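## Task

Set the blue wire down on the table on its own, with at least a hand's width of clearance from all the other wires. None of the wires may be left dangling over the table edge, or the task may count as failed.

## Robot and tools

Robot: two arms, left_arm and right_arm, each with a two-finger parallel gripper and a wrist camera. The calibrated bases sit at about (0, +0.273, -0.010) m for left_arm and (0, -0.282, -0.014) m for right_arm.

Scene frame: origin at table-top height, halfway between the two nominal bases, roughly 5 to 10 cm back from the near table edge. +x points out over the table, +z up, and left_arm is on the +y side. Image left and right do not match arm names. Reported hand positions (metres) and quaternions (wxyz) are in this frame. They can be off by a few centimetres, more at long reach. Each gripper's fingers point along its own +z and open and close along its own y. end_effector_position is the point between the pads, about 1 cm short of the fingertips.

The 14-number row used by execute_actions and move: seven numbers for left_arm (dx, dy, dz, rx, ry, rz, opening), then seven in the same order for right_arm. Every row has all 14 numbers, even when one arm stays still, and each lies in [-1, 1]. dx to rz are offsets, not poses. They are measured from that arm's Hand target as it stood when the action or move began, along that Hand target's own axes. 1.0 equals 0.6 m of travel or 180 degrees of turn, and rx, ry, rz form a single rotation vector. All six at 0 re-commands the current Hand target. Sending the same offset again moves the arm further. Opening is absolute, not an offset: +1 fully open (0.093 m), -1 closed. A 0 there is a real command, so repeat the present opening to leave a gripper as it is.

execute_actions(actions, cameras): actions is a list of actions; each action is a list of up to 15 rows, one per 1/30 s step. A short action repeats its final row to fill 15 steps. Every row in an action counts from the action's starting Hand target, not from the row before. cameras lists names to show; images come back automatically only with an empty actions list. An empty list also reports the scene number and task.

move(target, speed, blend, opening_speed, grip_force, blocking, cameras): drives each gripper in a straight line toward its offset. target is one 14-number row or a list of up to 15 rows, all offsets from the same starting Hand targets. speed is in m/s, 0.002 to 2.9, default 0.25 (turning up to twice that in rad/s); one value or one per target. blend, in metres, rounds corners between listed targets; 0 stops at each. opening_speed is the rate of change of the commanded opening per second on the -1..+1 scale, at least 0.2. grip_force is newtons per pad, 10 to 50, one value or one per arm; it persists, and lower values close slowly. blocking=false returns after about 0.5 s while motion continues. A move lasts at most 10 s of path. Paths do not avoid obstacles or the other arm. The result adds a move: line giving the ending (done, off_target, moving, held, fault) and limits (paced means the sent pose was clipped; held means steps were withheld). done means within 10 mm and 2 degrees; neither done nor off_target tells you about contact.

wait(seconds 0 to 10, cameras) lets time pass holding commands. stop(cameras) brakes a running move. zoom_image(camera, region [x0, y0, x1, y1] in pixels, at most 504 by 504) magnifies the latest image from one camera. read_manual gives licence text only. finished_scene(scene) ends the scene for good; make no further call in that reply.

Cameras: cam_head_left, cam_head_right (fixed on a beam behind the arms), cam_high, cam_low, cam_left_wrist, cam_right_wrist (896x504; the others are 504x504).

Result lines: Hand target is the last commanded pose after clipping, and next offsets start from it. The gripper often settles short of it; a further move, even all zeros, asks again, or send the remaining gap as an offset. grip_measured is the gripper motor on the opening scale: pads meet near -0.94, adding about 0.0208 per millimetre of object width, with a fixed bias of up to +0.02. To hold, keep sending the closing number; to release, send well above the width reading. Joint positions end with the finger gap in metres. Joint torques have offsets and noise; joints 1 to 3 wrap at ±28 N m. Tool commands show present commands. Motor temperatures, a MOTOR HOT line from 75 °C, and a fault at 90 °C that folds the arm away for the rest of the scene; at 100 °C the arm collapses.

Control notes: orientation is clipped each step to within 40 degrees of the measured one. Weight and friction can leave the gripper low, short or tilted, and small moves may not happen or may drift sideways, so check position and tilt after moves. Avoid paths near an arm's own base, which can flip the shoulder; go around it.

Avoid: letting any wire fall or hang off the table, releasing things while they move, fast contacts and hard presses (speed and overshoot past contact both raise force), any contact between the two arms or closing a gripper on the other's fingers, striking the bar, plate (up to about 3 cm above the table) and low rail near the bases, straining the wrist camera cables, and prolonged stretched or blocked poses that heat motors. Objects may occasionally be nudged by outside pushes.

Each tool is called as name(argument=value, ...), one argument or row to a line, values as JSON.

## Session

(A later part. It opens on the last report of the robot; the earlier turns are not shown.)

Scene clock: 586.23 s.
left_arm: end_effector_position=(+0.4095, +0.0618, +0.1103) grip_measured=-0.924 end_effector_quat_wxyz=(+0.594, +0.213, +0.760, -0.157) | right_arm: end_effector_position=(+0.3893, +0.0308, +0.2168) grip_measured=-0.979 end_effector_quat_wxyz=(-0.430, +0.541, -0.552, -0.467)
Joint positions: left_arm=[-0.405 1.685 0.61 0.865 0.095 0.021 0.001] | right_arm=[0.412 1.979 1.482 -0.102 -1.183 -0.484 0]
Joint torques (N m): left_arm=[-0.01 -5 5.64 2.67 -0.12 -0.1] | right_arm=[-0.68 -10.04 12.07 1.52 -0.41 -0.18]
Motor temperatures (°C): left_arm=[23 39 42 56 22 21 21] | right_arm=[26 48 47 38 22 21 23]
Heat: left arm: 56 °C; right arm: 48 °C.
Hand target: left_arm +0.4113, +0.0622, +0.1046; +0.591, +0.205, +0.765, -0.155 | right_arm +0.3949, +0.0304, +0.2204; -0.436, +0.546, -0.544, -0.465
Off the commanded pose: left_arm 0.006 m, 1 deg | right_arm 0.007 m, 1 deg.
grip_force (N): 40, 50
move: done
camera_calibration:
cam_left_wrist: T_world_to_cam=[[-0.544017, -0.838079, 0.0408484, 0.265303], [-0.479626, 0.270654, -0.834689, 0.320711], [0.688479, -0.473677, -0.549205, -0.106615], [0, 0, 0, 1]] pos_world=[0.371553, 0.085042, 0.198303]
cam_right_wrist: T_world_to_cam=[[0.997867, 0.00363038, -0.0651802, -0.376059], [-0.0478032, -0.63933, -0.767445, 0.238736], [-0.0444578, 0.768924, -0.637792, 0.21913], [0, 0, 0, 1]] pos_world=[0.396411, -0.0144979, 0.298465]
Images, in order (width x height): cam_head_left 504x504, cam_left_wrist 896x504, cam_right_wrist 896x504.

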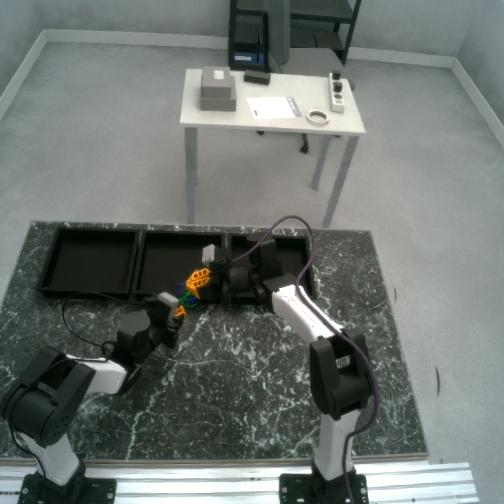

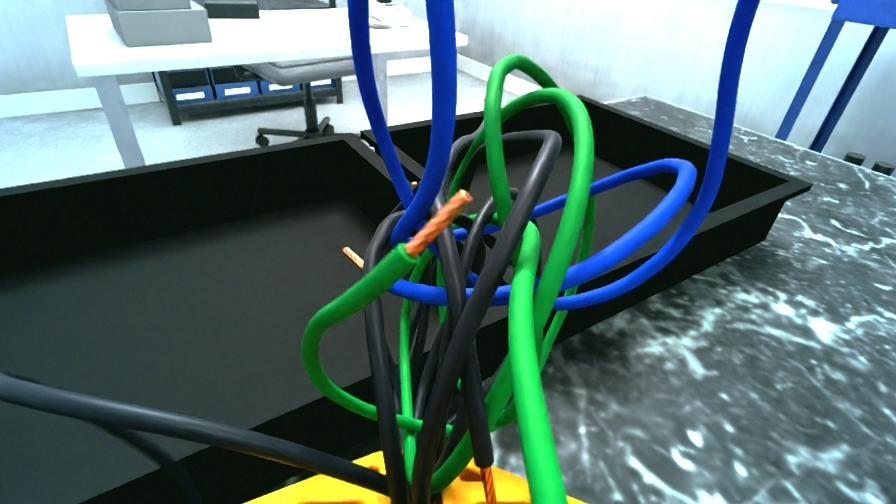

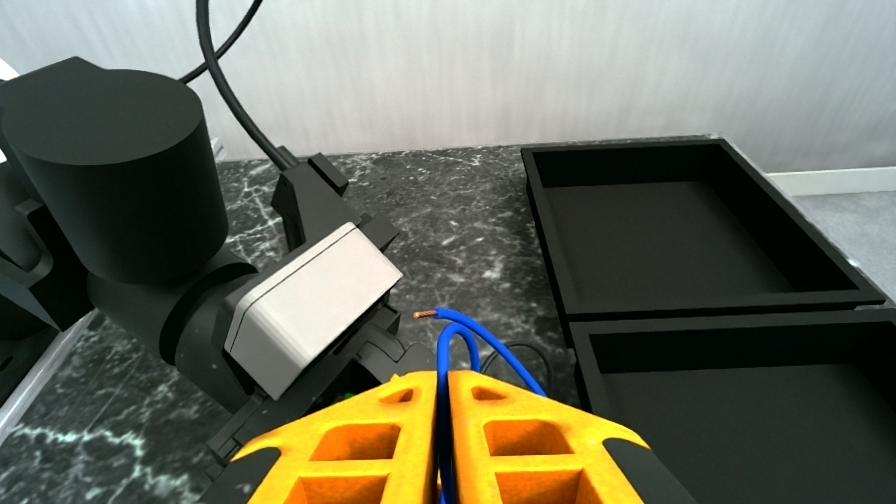

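move(
  target=[0, 0, 0, 0, 0, 0, -1.0, -0.098, 0.003, -0.019, 0, 0, 0, -1.0],
  speed=0.05,
  cameras=["cam_left_wrist", "cam_right_wrist"],
)

Scene clock: 604.30 s.
left_arm: end_effector_position=(+0.4110, +0.0610, +0.1172) grip_measured=-0.935 end_effector_quat_wxyz=(+0.605, +0.212, +0.751, -0.159) | right_arm: end_effector_position=(+0.3923, +0.0315, +0.2616) grip_measured=-0.979 end_effector_quat_wxyz=(-0.415, +0.535, -0.563, -0.474)
Joint positions: left_arm=[-0.405 1.685 0.61 0.894 0.095 0.021 0] | right_arm=[0.412 1.979 1.68 -0.343 -1.183 -0.484 0]
Joint torques (N m): left_arm=[-0.01 -5.05 5.53 2.33 -0.13 -0.1] | right_arm=[-0.58 -12.31 12.83 1.61 -0.43 -0.19]
Motor temperatures (°C): left_arm=[23 39 41 55 22 21 22] | right_arm=[26 49 47 37 22 21 23]
Heat: left arm: 55 °C; right arm: 49 °C.
Hand target: left_arm +0.4113, +0.0622, +0.1046; +0.591, +0.205, +0.765, -0.155 | right_arm +0.3949, +0.0303, +0.2803; -0.436, +0.546, -0.544, -0.465
Off the commanded pose: left_arm 0.013 m, 2 deg | right_arm 0.019 m, 4 deg.
grip_force (N): 40, 50
move: off_target (left_arm, right_arm)
camera_calibration:
cam_left_wrist: T_world_to_cam=[[-0.545464, -0.837326, 0.036803, 0.266133], [-0.457111, 0.260399, -0.850436, 0.320554], [0.702509, -0.480705, -0.524789, -0.112383], [0, 0, 0, 1]] pos_world=[0.370645, 0.0853454, 0.203839]
cam_right_wrist: T_world_to_cam=[[0.994537, 0.00275964, -0.104347, -0.364636], [-0.0774439, -0.650747, -0.755335, 0.282367], [-0.0699877, 0.75929, -0.646978, 0.260001], [0, 0, 0, 1]] pos_world=[0.402708, -0.0126607, 0.343448]
Images, in order (width x height): cam_left_wrist 896x504, cam_right_wrist 896x504.

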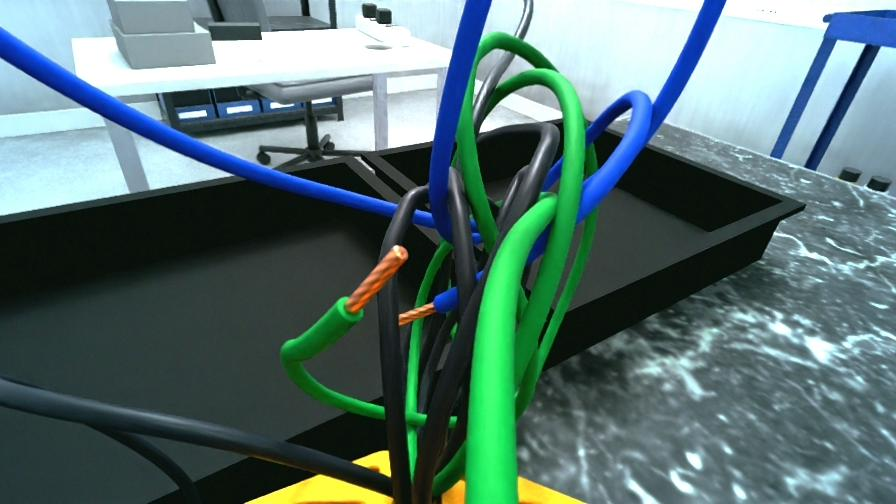

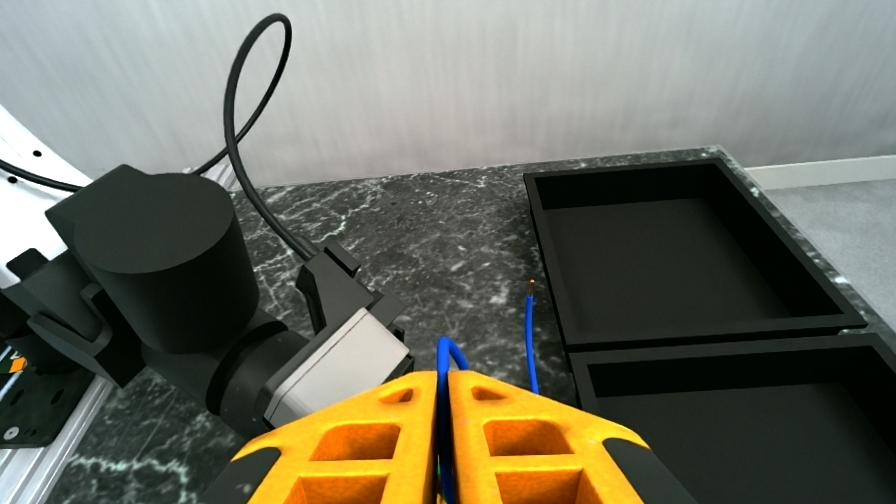

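move(
  target=[0, 0, 0, 0, 0, 0, -1.0, -0.098, 0.003, -0.019, 0, 0, 0, -1.0],
  speed=0.05,
  cameras=["cam_left_wrist", "cam_right_wrist"],
)

Scene clock: 616.27 s.
left_arm: end_effector_position=(+0.4127, +0.0600, +0.1275) grip_measured=-0.936 end_effector_quat_wxyz=(+0.621, +0.210, +0.737, -0.162) | right_arm: end_effector_position=(+0.3914, +0.0296, +0.3252) grip_measured=-0.979 end_effector_quat_wxyz=(-0.415, +0.534, -0.568, -0.469)
Joint positions: left_arm=[-0.405 1.685 0.61 0.938 0.095 0.021 0] | right_arm=[0.412 1.996 1.964 -0.611 -1.17 -0.484 0]
Joint torques (N m): left_arm=[-0.02 -5.26 5.29 1.83 -0.13 -0.1] | right_arm=[-0.5 -10.58 13.24 1.8 -0.54 -0.16]
Motor temperatures (°C): left_arm=[23 39 40 55 22 21 22] | right_arm=[26 50 46 37 22 21 23]
Heat: left arm: 55 °C; right arm: 50 °C.
Hand target: left_arm +0.4113, +0.0622, +0.1046; +0.591, +0.205, +0.765, -0.155 | right_arm +0.3948, +0.0302, +0.3402; -0.436, +0.546, -0.544, -0.465
Off the commanded pose: left_arm 0.023 m, 5 deg | right_arm 0.015 m, 4 deg.
grip_force (N): 40, 50
move: off_target (left_arm, right_arm)
camera_calibration:
cam_left_wrist: T_world_to_cam=[[-0.54742, -0.836294, 0.0307077, 0.267356], [-0.423264, 0.245032, -0.872243, 0.320112], [0.721927, -0.49048, -0.488109, -0.120902], [0, 0, 0, 1]] pos_world=[0.36913, 0.0858511, 0.211992]
cam_right_wrist: T_world_to_cam=[[0.994592, -0.00895836, -0.103473, -0.356987], [-0.0839617, -0.655778, -0.75027, 0.330174], [-0.0611343, 0.754901, -0.652984, 0.301199], [0, 0, 0, 1]] pos_world=[0.401192, -0.0140524, 0.40746]
Images, in order (width x height): cam_left_wrist 896x504, cam_right_wrist 896x504.

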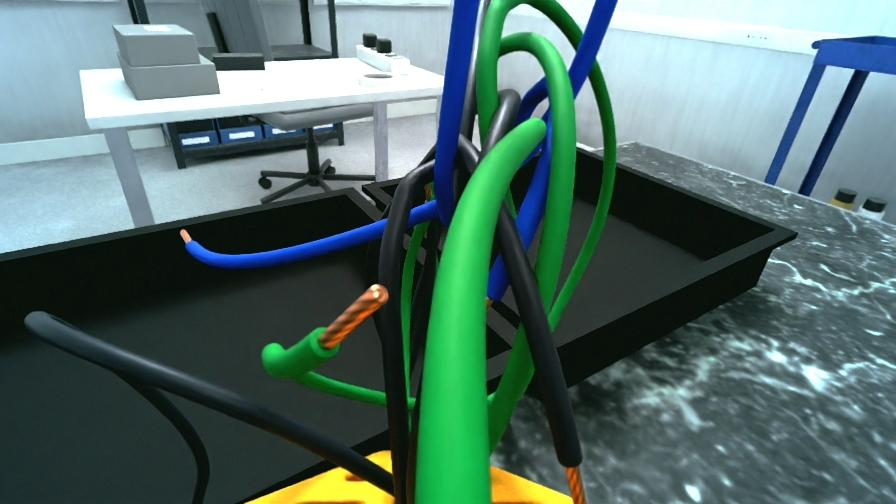

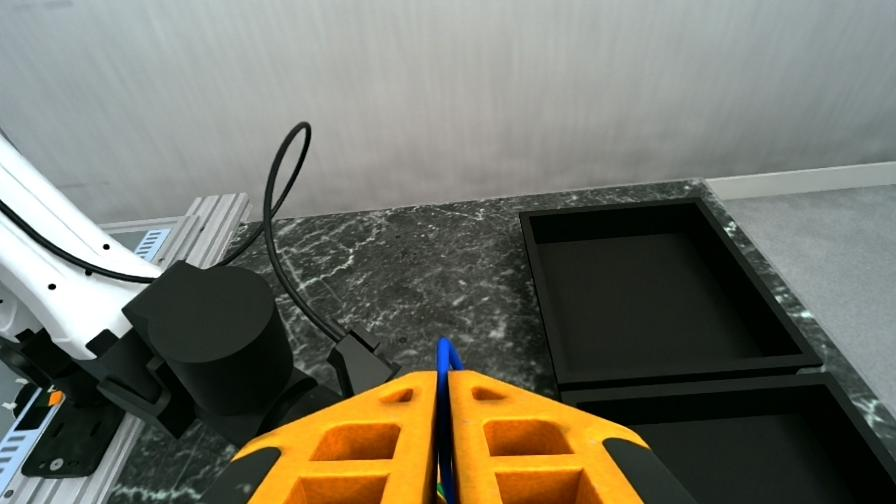

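move(
  target=[0, 0, 0, 0, 0, 0, -1.0, -0.098, 0.003, -0.019, 0, 0, 0, -1.0],
  speed=0.05,
  cameras=["cam_left_wrist", "cam_right_wrist", "cam_low"],
)

Scene clock: 627.00 s.
left_arm: end_effector_position=(+0.4154, +0.0572, +0.1482) grip_measured=-0.937 end_effector_quat_wxyz=(+0.652, +0.206, +0.710, -0.168) | right_arm: end_effector_position=(+0.3975, +0.0290, +0.3687) grip_measured=-0.979 end_effector_quat_wxyz=(+0.396, -0.523, +0.594, +0.465)
Joint positions: left_arm=[-0.408 1.685 0.615 1.016 0.095 0.021 0] | right_arm=[0.412 2.152 2.432 -0.983 -1.136 -0.484 0]
Joint torques (N m): left_arm=[0.16 -5.81 4.07 0.98 -0.15 -0.09] | right_arm=[-0.47 -12.27 13.46 2.12 -0.85 -0.17]
Heat: left arm: 53 °C; right arm: 50 °C.
Hand target: left_arm +0.4113, +0.0622, +0.1047; +0.591, +0.205, +0.765, -0.155 | right_arm +0.3949, +0.0302, +0.4001; +0.436, -0.546, +0.544, +0.464
Off the commanded pose: left_arm 0.044 m, 10 deg | right_arm 0.032 m, 8 deg.
grip_force (N): 40, 50
move: off_target (left_arm, right_arm)
camera_calibration:
cam_left_wrist: T_world_to_cam=[[-0.552468, -0.83332, 0.0189081, 0.269521], [-0.355341, 0.21494, -0.909689, 0.319011], [0.753997, -0.509293, -0.41486, -0.137184], [0, 0, 0, 1]] pos_world=[0.365696, 0.0861621, 0.228192]
cam_right_wrist: T_world_to_cam=[[0.98764, -0.0398165, -0.151596, -0.337222], [-0.137713, -0.682298, -0.717987, 0.373258], [-0.0748457, 0.729989, -0.679348, 0.346344], [0, 0, 0, 1]] pos_world=[0.410379, -0.0115808, 0.452161]
Images, in order (width x height): cam_low 504x504, cam_left_wrist 896x504, cam_right_wrist 896x504.

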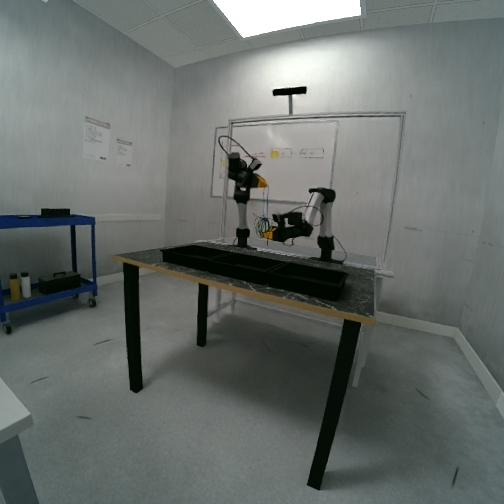

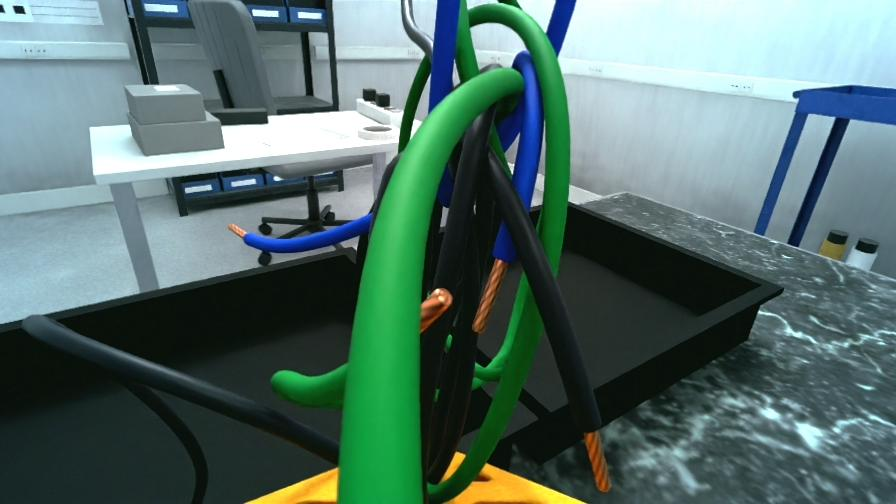

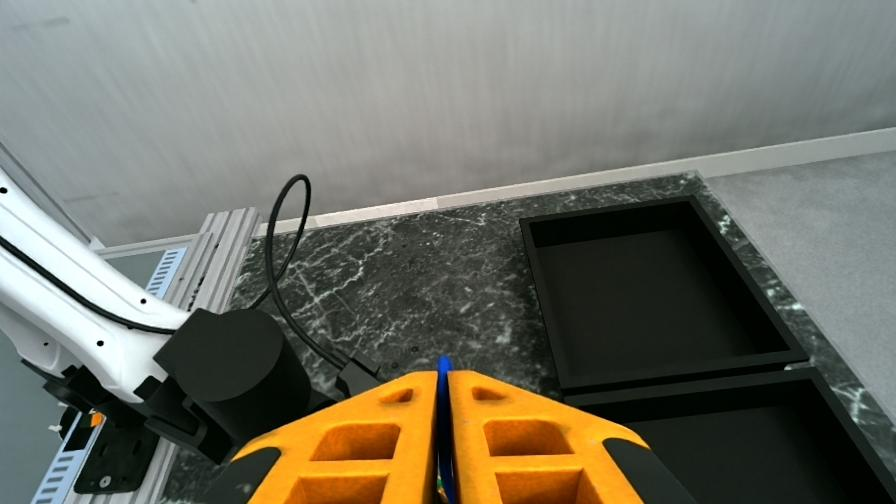

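zoom_image(
  camera="cam_left_wrist",
  region=[320, 0, 640, 320],
)

zoom_image(
  camera="cam_low",
  region=[220, 160, 300, 250],
)

Scaled by 1.575.

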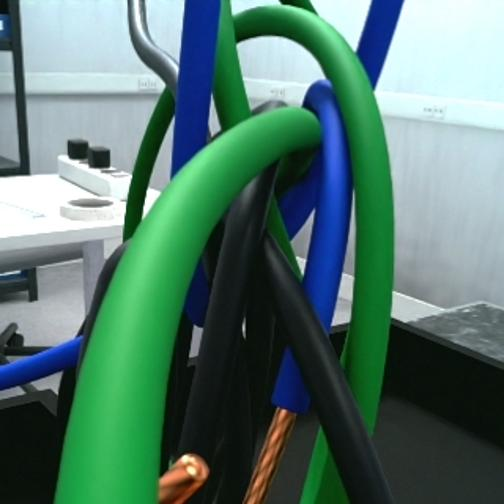

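Scaled by 5.600.

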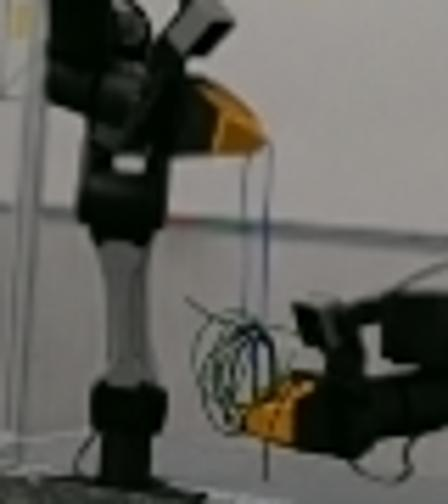

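move(
  target=[0, 0, 0, 0, 0, 0, -1.0, -0.082, 0.003, -0.016, 0, 0, 0, -1.0],
  speed=0.05,
  cameras=["cam_left_wrist", "cam_right_wrist"],
)

zoom_image(
  camera="cam_left_wrist",
  region=[200, 0, 640, 440],
)

Scene clock: 654.30 s.
left_arm: end_effector_position=(+0.4141, +0.0572, +0.1764) grip_measured=-0.938 end_effector_quat_wxyz=(+0.684, +0.200, +0.679, -0.173) | right_arm: end_effector_position=(+0.4002, +0.0279, +0.4007) grip_measured=-0.979 end_effector_quat_wxyz=(+0.401, -0.499, +0.609, +0.468)
Joint positions: left_arm=[-0.408 1.654 0.615 1.074 0.095 0.021 0] | right_arm=[0.412 2.289 2.803 -1.144 -1.113 -0.376 0]
Joint torques (N m): left_arm=[0.14 -4.57 2.55 0.33 -0.16 -0.08] | right_arm=[-0.5 -13.85 13.22 2.73 -0.95 0.07]
Motor temperatures (°C): left_arm=[23 40 37 48 22 21 23] | right_arm=[26 51 48 42 23 21 23]
Heat: left arm: 48 °C; right arm: 51 °C.
Hand target: left_arm +0.4113, +0.0622, +0.1046; +0.591, +0.205, +0.765, -0.155 | right_arm +0.3945, +0.0300, +0.4504; +0.436, -0.546, +0.544, +0.465
Off the commanded pose: left_arm 0.072 m, 15 deg | right_arm 0.050 m, 10 deg.
elbow stopped short (right arm): the move would have taken joint 3 (elbow) straighter than the controller allows.
grip_force (N): 40, 50
move: off_target (left_arm, right_arm)
camera_calibration:
cam_left_wrist: T_world_to_cam=[[-0.554811, -0.831955, 0.00600356, 0.271423], [-0.279352, 0.179486, -0.943264, 0.320659], [0.783675, -0.525011, -0.331989, -0.150427], [0, 0, 0, 1]] pos_world=[0.358051, 0.0892814, 0.250897]
cam_right_wrist: T_world_to_cam=[[0.97965, -0.0832214, -0.182647, -0.318231], [-0.191103, -0.664954, -0.722022, 0.418322], [-0.0613644, 0.742233, -0.667326, 0.358439], [0, 0, 0, 1]] pos_world=[0.413693, -0.014364, 0.48311]
Images, in order (width x height): cam_left_wrist 896x504, cam_right_wrist 896x504.

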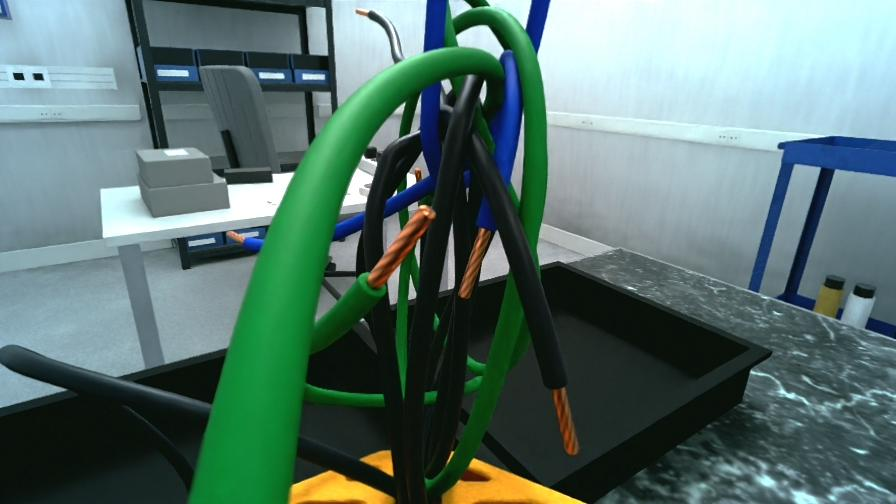

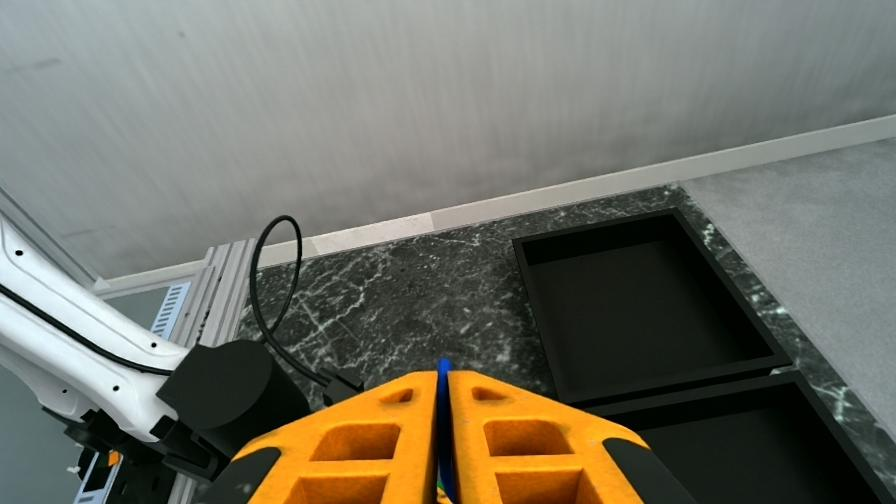

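Scaled by 1.145.

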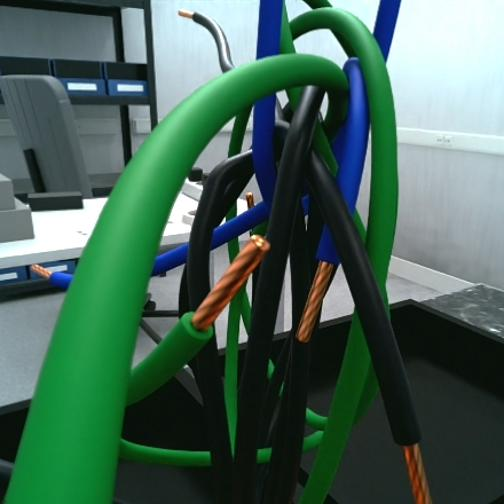

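move(
  target=[0, 0, 0, 0, 0, 0, -1.0, 0.3433, 0.0558, -0.187, 0, 0, 0, -1.0],
  speed=0.1,
  cameras=["cam_left_wrist", "cam_right_wrist", "cam_head_left"],
)

zoom_image(
  camera="cam_left_wrist",
  region=[200, 0, 700, 440],
)

Scene clock: 701.93 s.
left_arm: end_effector_position=(+0.4092, +0.0545, +0.1229) grip_measured=-0.944 end_effector_quat_wxyz=(+0.610, +0.218, +0.744, -0.167) | right_arm: end_effector_position=(+0.3552, -0.1167, +0.2655) grip_measured=-0.979 end_effector_quat_wxyz=(-0.428, +0.548, -0.549, -0.463)
Joint positions: left_arm=[-0.416 1.681 0.615 0.902 0.105 0.021 0] | right_arm=[0.066 1.99 1.841 -1.536 -1.344 -1.619 0]
Joint torques (N m): left_arm=[0.98 -4.85 5.08 2.23 -0.23 -0.09] | right_arm=[-1.01 -8.99 10.71 -0.09 -0.77 -0.18]
Motor temperatures (°C): left_arm=[23 39 34 44 22 21 23] | right_arm=[26 53 45 47 24 21 23]
Heat: left arm: 44 °C; right arm: 53 °C.
Hand target: left_arm +0.4113, +0.0622, +0.1047; +0.591, +0.205, +0.765, -0.155 | right_arm +0.3599, -0.1200, +0.2703; -0.435, +0.546, -0.544, -0.465
Off the commanded pose: left_arm 0.020 m, 4 deg | right_arm 0.008 m, 1 deg.
grip_force (N): 40, 50
move: off_target (left_arm)
camera_calibration:
cam_left_wrist: T_world_to_cam=[[-0.563123, -0.825538, 0.0371455, 0.266029], [-0.43977, 0.261317, -0.859253, 0.320143], [0.699639, -0.500201, -0.5102, -0.110826], [0, 0, 0, 1]] pos_world=[0.368134, 0.0805232, 0.208659]
cam_right_wrist: T_world_to_cam=[[0.998468, 0.0111565, -0.0541953, -0.3406], [-0.0340934, -0.647395, -0.761392, 0.172725], [-0.0435803, 0.762073, -0.646023, 0.363202], [0, 0, 0, 1]] pos_world=[0.361795, -0.161165, 0.347689]
Images, in order (width x height): cam_head_left 504x504, cam_left_wrist 896x504, cam_right_wrist 896x504.

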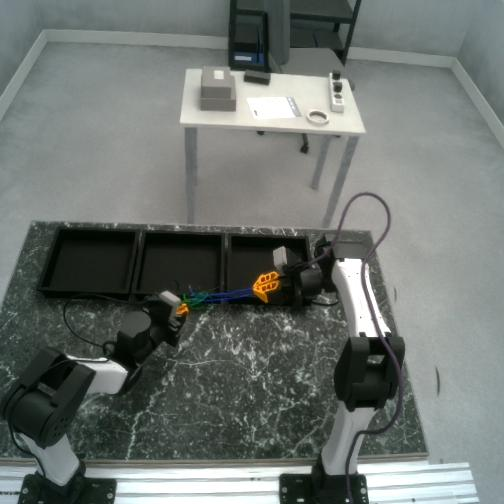

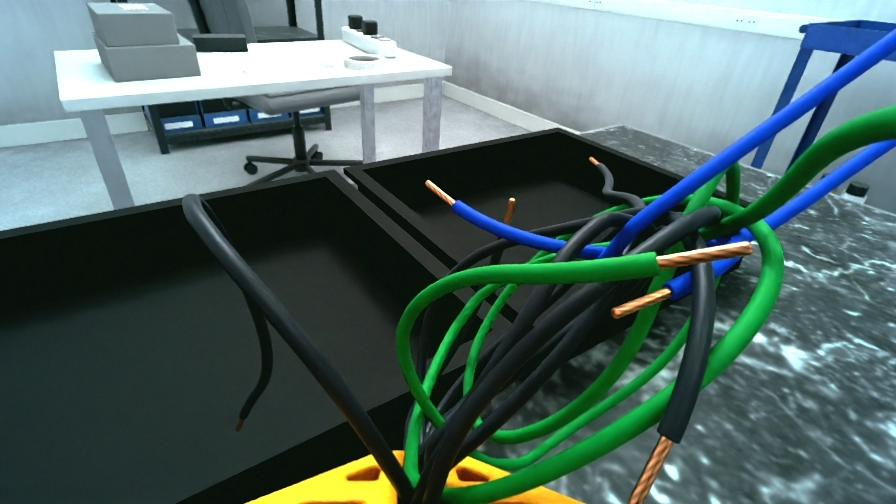

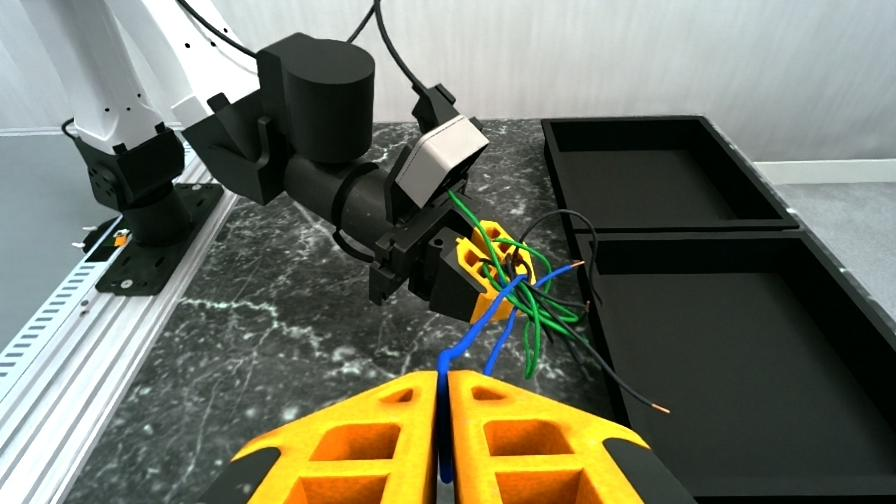

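Scaled by 1.008.

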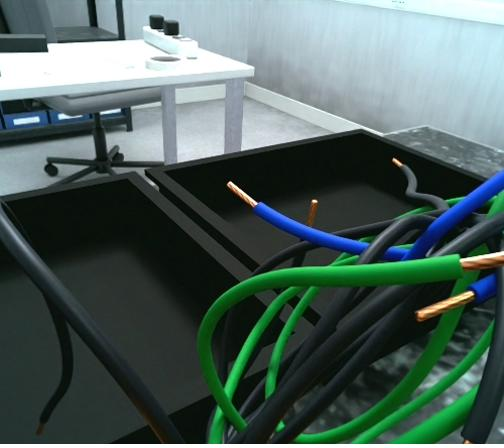

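move(
  target=[0, 0, 0, 0, 0, 0, -1.0, -0.0067, 0.038, -0.136, 0.136, -0.004, 0.026, -1.0],
  speed=0.06,
  cameras=["cam_left_wrist", "cam_right_wrist", "cam_head_left"],
)

zoom_image(
  camera="cam_left_wrist",
  region=[396, 0, 896, 440],
)

Scene clock: 726.97 s.
left_arm: end_effector_position=(+0.3946, +0.0260, +0.1422) grip_measured=-0.947 end_effector_quat_wxyz=(+0.626, +0.256, +0.703, -0.219) | right_arm: end_effector_position=(+0.3370, -0.1834, +0.2661) grip_measured=-0.979 end_effector_quat_wxyz=(+0.478, -0.410, +0.668, +0.397)
Joint positions: left_arm=[-0.449 1.681 0.615 0.984 0.207 0.021 0] | right_arm=[-0.122 1.525 1.28 -0.801 -1.272 -0.865 0]
Joint torques (N m): left_arm=[3.97 -5.79 3.56 1.37 -1.19 -0.05] | right_arm=[-3.99 -11.54 9.65 1.75 -0.66 0.05]
Motor temperatures (°C): left_arm=[23 39 35 46 22 21 23] | right_arm=[26 51 46 39 23 21 23]
Heat: left arm: 46 °C; right arm: 51 °C.
Hand target: left_arm +0.4113, +0.0622, +0.1046; +0.591, +0.205, +0.765, -0.155 | right_arm +0.3399, -0.2001, +0.2905; +0.526, -0.416, +0.649, +0.359
Off the commanded pose: left_arm 0.055 m, 12 deg | right_arm 0.030 m, 7 deg.
grip_force (N): 40, 50
move: off_target (left_arm, right_arm)
camera_calibration:
cam_left_wrist: T_world_to_cam=[[-0.670643, -0.740794, 0.0382459, 0.27359], [-0.34838, 0.269031, -0.897916, 0.307108], [0.654882, -0.615505, -0.438501, -0.094506], [0, 0, 0, 1]] pos_world=[0.352362, 0.0618833, 0.223853]
cam_right_wrist: T_world_to_cam=[[0.917941, -0.366502, -0.151853, -0.337842], [-0.352558, -0.578133, -0.735843, 0.242528], [0.181897, 0.728998, -0.659905, 0.335149], [0, 0, 0, 1]] pos_world=[0.334661, -0.22793, 0.348327]
Images, in order (width x height): cam_head_left 504x504, cam_left_wrist 896x504, cam_right_wrist 896x504.

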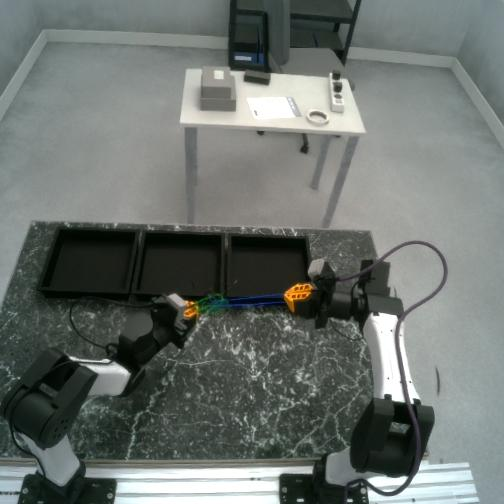

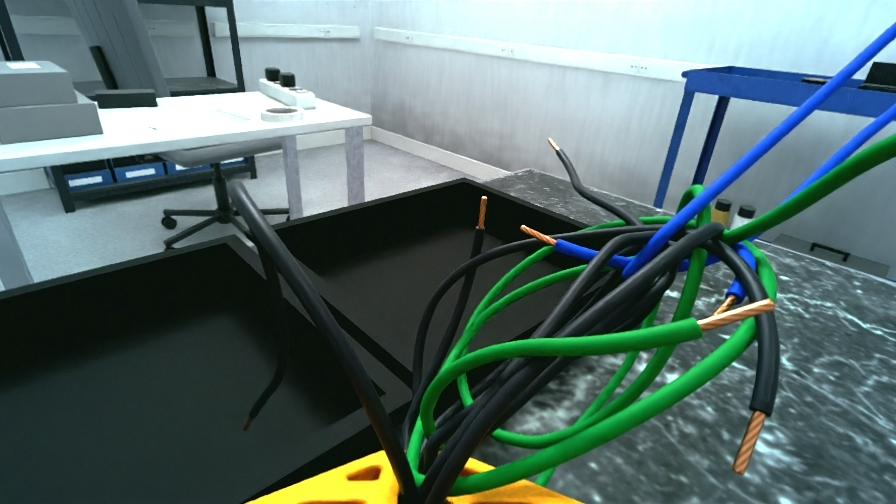

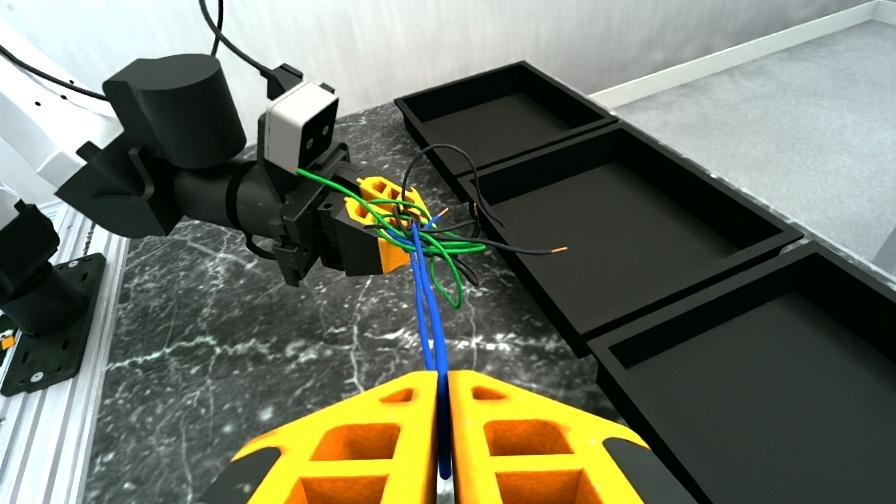

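Scaled by 1.008.

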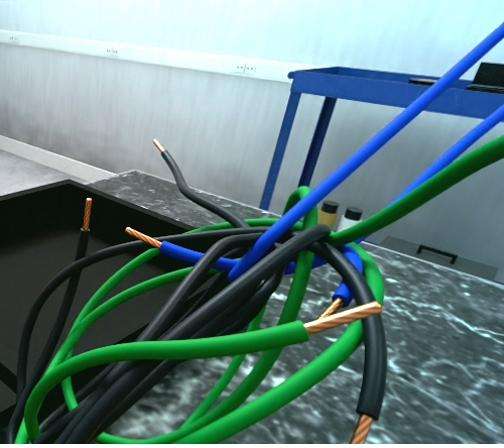

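zoom_image(
  camera="cam_left_wrist",
  region=[500, 170, 800, 350],
)

zoom_image(
  camera="cam_right_wrist",
  region=[280, 120, 600, 330],
)

Scaled by 1.680.

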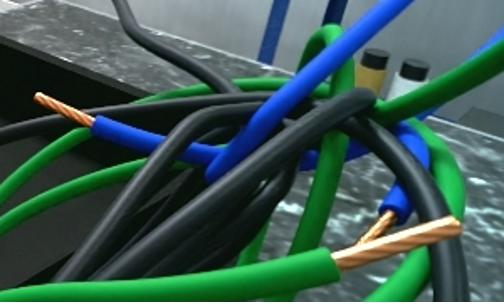

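Scaled by 1.575.

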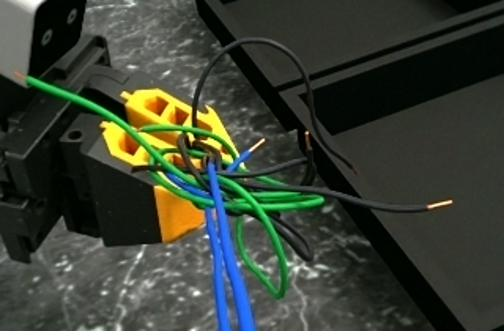

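move(
  target=[
    [0, 0, 0, 0, 0, 0, -1.0, -0.1233, 0.0288, 0.2973, 0.0436, -0.0013, 0.0084, -1.0],
    [0, 0, 0, 0, 0, 0, -1.0, -0.1435, 0.0397, 0.4917, 0.0818, -0.0024, 0.0157, -1.0],
  ],
  speed=0.1,
  blend=0.03,
  cameras=["cam_left_wrist", "cam_right_wrist", "cam_head_left", "cam_low"],
)

zoom_image(
  camera="cam_left_wrist",
  region=[396, 0, 896, 440],
)

Scene clock: 943.03 s.
left_arm: end_effector_position=(+0.4099, +0.0570, +0.1196) grip_measured=-0.951 end_effector_quat_wxyz=(+0.606, +0.213, +0.749, -0.161) | right_arm: end_effector_position=(+0.4333, +0.0847, +0.3090) grip_measured=-0.979 end_effector_quat_wxyz=(+0.554, -0.336, +0.707, +0.285)
Joint positions: left_arm=[-0.416 1.681 0.615 0.889 0.092 0.019 0] | right_arm=[0.665 1.869 1.632 -0.034 -0.293 -0.039 0]
Joint torques (N m): left_arm=[0.94 -4.78 5.16 2.39 -0.1 -0.09] | right_arm=[0.1 -9.24 13.14 2.46 0.05 0.11]
Motor temperatures (°C): left_arm=[24 41 31 41 26 21 24] | right_arm=[27 51 42 42 23 21 23]
Heat: left arm: 41 °C; right arm: 51 °C.
Hand target: left_arm +0.4112, +0.0621, +0.1046; +0.591, +0.205, +0.765, -0.155 | right_arm +0.4400, +0.0900, +0.3198; +0.568, -0.328, +0.698, +0.287
Off the commanded pose: left_arm 0.016 m, 3 deg | right_arm 0.014 m, 2 deg.
grip_force (N): 40, 50
move: off_target (left_arm, right_arm)
camera_calibration:
cam_left_wrist: T_world_to_cam=[[-0.550734, -0.833827, 0.0377388, 0.263896], [-0.453533, 0.260985, -0.852171, 0.321936], [0.700714, -0.486435, -0.521901, -0.111597], [0, 0, 0, 1]] pos_world=[0.369542, 0.0817385, 0.206143]
cam_right_wrist: T_world_to_cam=[[0.777314, -0.627501, -0.0450101, -0.271409], [-0.442317, -0.494236, -0.748389, 0.498757], [0.447369, 0.601642, -0.661731, 0.046811], [0, 0, 0, 1]] pos_world=[0.410637, 0.0480312, 0.392025]
Images, in order (width x height): cam_head_left 504x504, cam_low 504x504, cam_left_wrist 896x504, cam_right_wrist 896x504.

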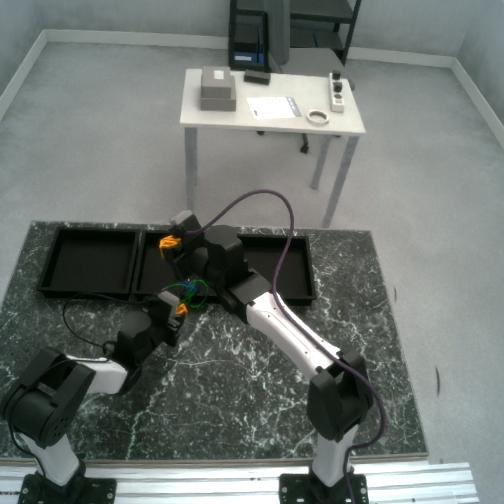

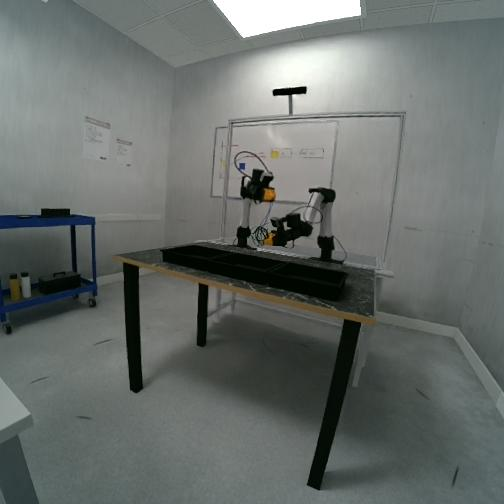

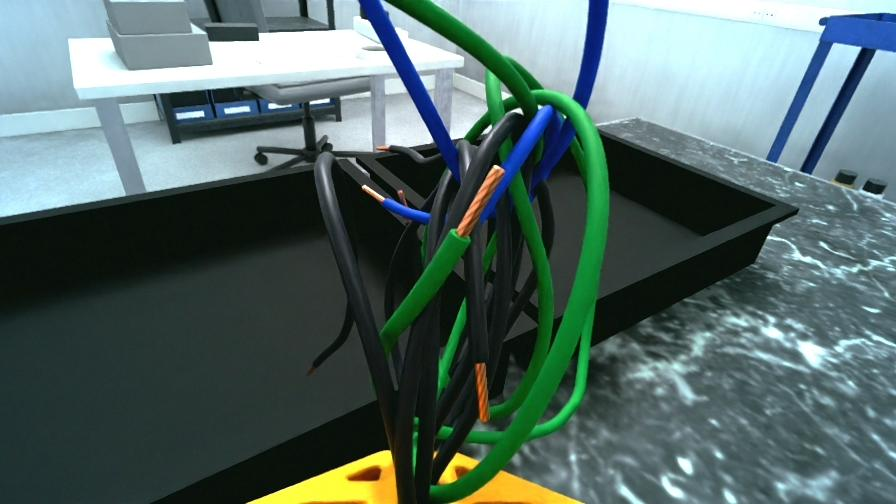

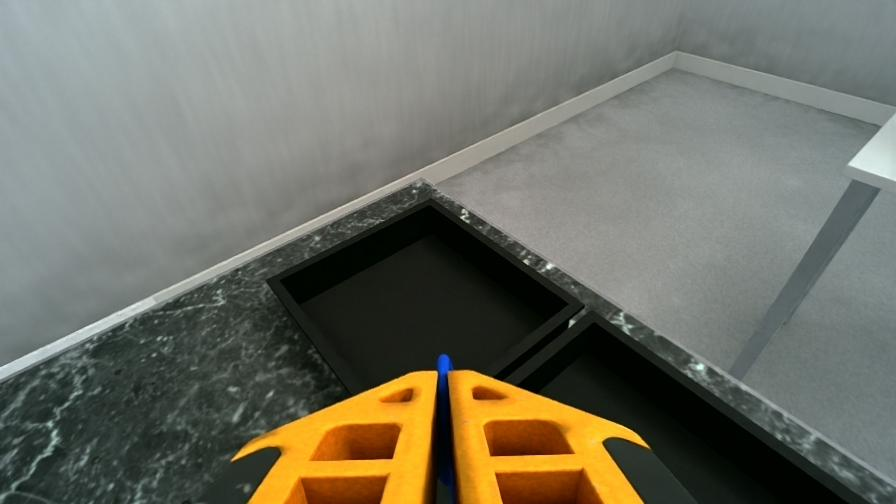

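Scaled by 1.008.

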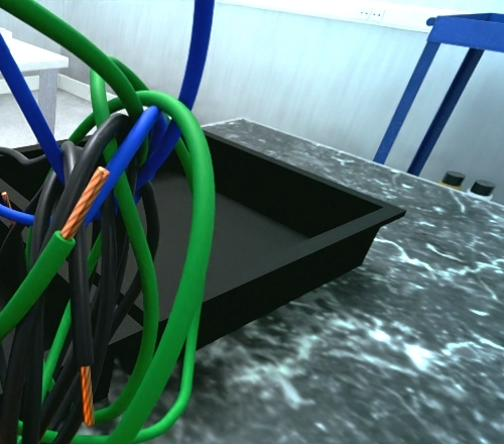

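zoom_image(
  camera="cam_left_wrist",
  region=[340, 60, 660, 280],
)

Scaled by 1.575.

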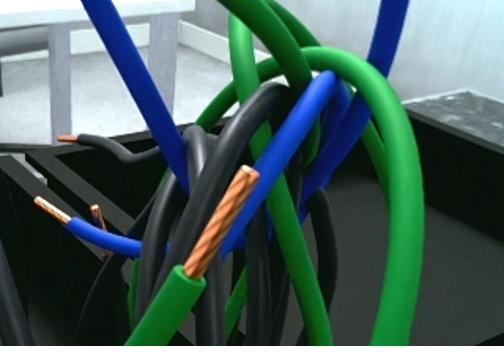

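move(
  target=[0.0578, -0.0023, -0.0233, 0, 0, 0, -1.0, 0, 0, 0, 0, 0, 0, -1.0],
  speed=0.05,
  cameras=["cam_left_wrist"],
)

zoom_image(
  camera="cam_left_wrist",
  region=[300, 0, 660, 300],
)

Scene clock: 981.10 s.
left_arm: end_effector_position=(+0.3944, +0.0673, +0.0937) grip_measured=-0.951 end_effector_quat_wxyz=(+0.611, +0.209, +0.747, -0.160) | right_arm: end_effector_position=(+0.4340, +0.0849, +0.3038) grip_measured=-0.979 end_effector_quat_wxyz=(+0.548, -0.336, +0.712, +0.283)
Joint positions: left_arm=[-0.413 1.746 0.504 1.076 0.086 0.017 0] | right_arm=[0.665 1.874 1.632 -0.044 -0.291 -0.039 0]
Joint torques (N m): left_arm=[0.69 -4.48 3.52 2.41 -0.04 -0.06] | right_arm=[0.1 -9.87 13 2.56 0.04 0.11]
Heat: left arm: 45 °C; right arm: 47 °C.
Hand target: left_arm +0.3913, +0.0723, +0.0746; +0.591, +0.205, +0.765, -0.155 | right_arm +0.4400, +0.0900, +0.3197; +0.568, -0.328, +0.698, +0.287
Off the commanded pose: left_arm 0.020 m, 3 deg | right_arm 0.018 m, 3 deg.
grip_force (N): 40, 50
move: off_target (left_arm, right_arm)
camera_calibration:
cam_left_wrist: T_world_to_cam=[[-0.544048, -0.838248, 0.0367635, 0.262741], [-0.446837, 0.252368, -0.858281, 0.288622], [0.710175, -0.483373, -0.511861, -0.114099], [0, 0, 0, 1]] pos_world=[0.352941, 0.092251, 0.179657]
Images, in order (width x height): cam_left_wrist 896x504.

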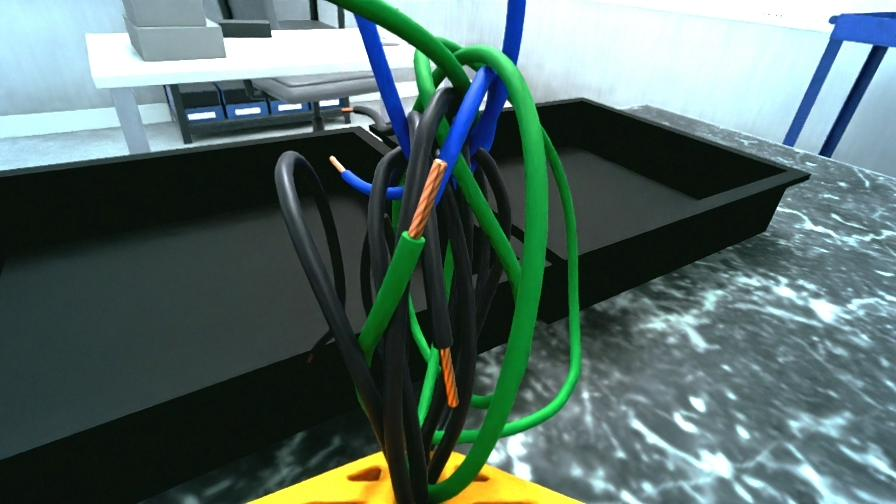

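Scaled by 1.400.

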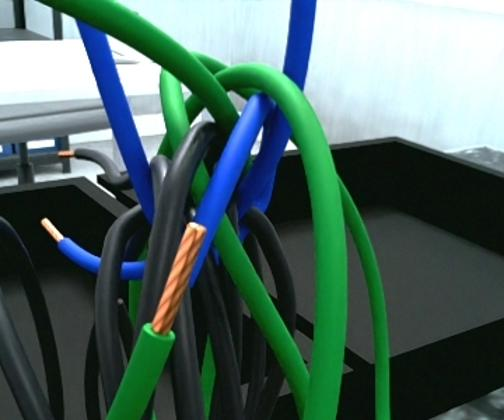

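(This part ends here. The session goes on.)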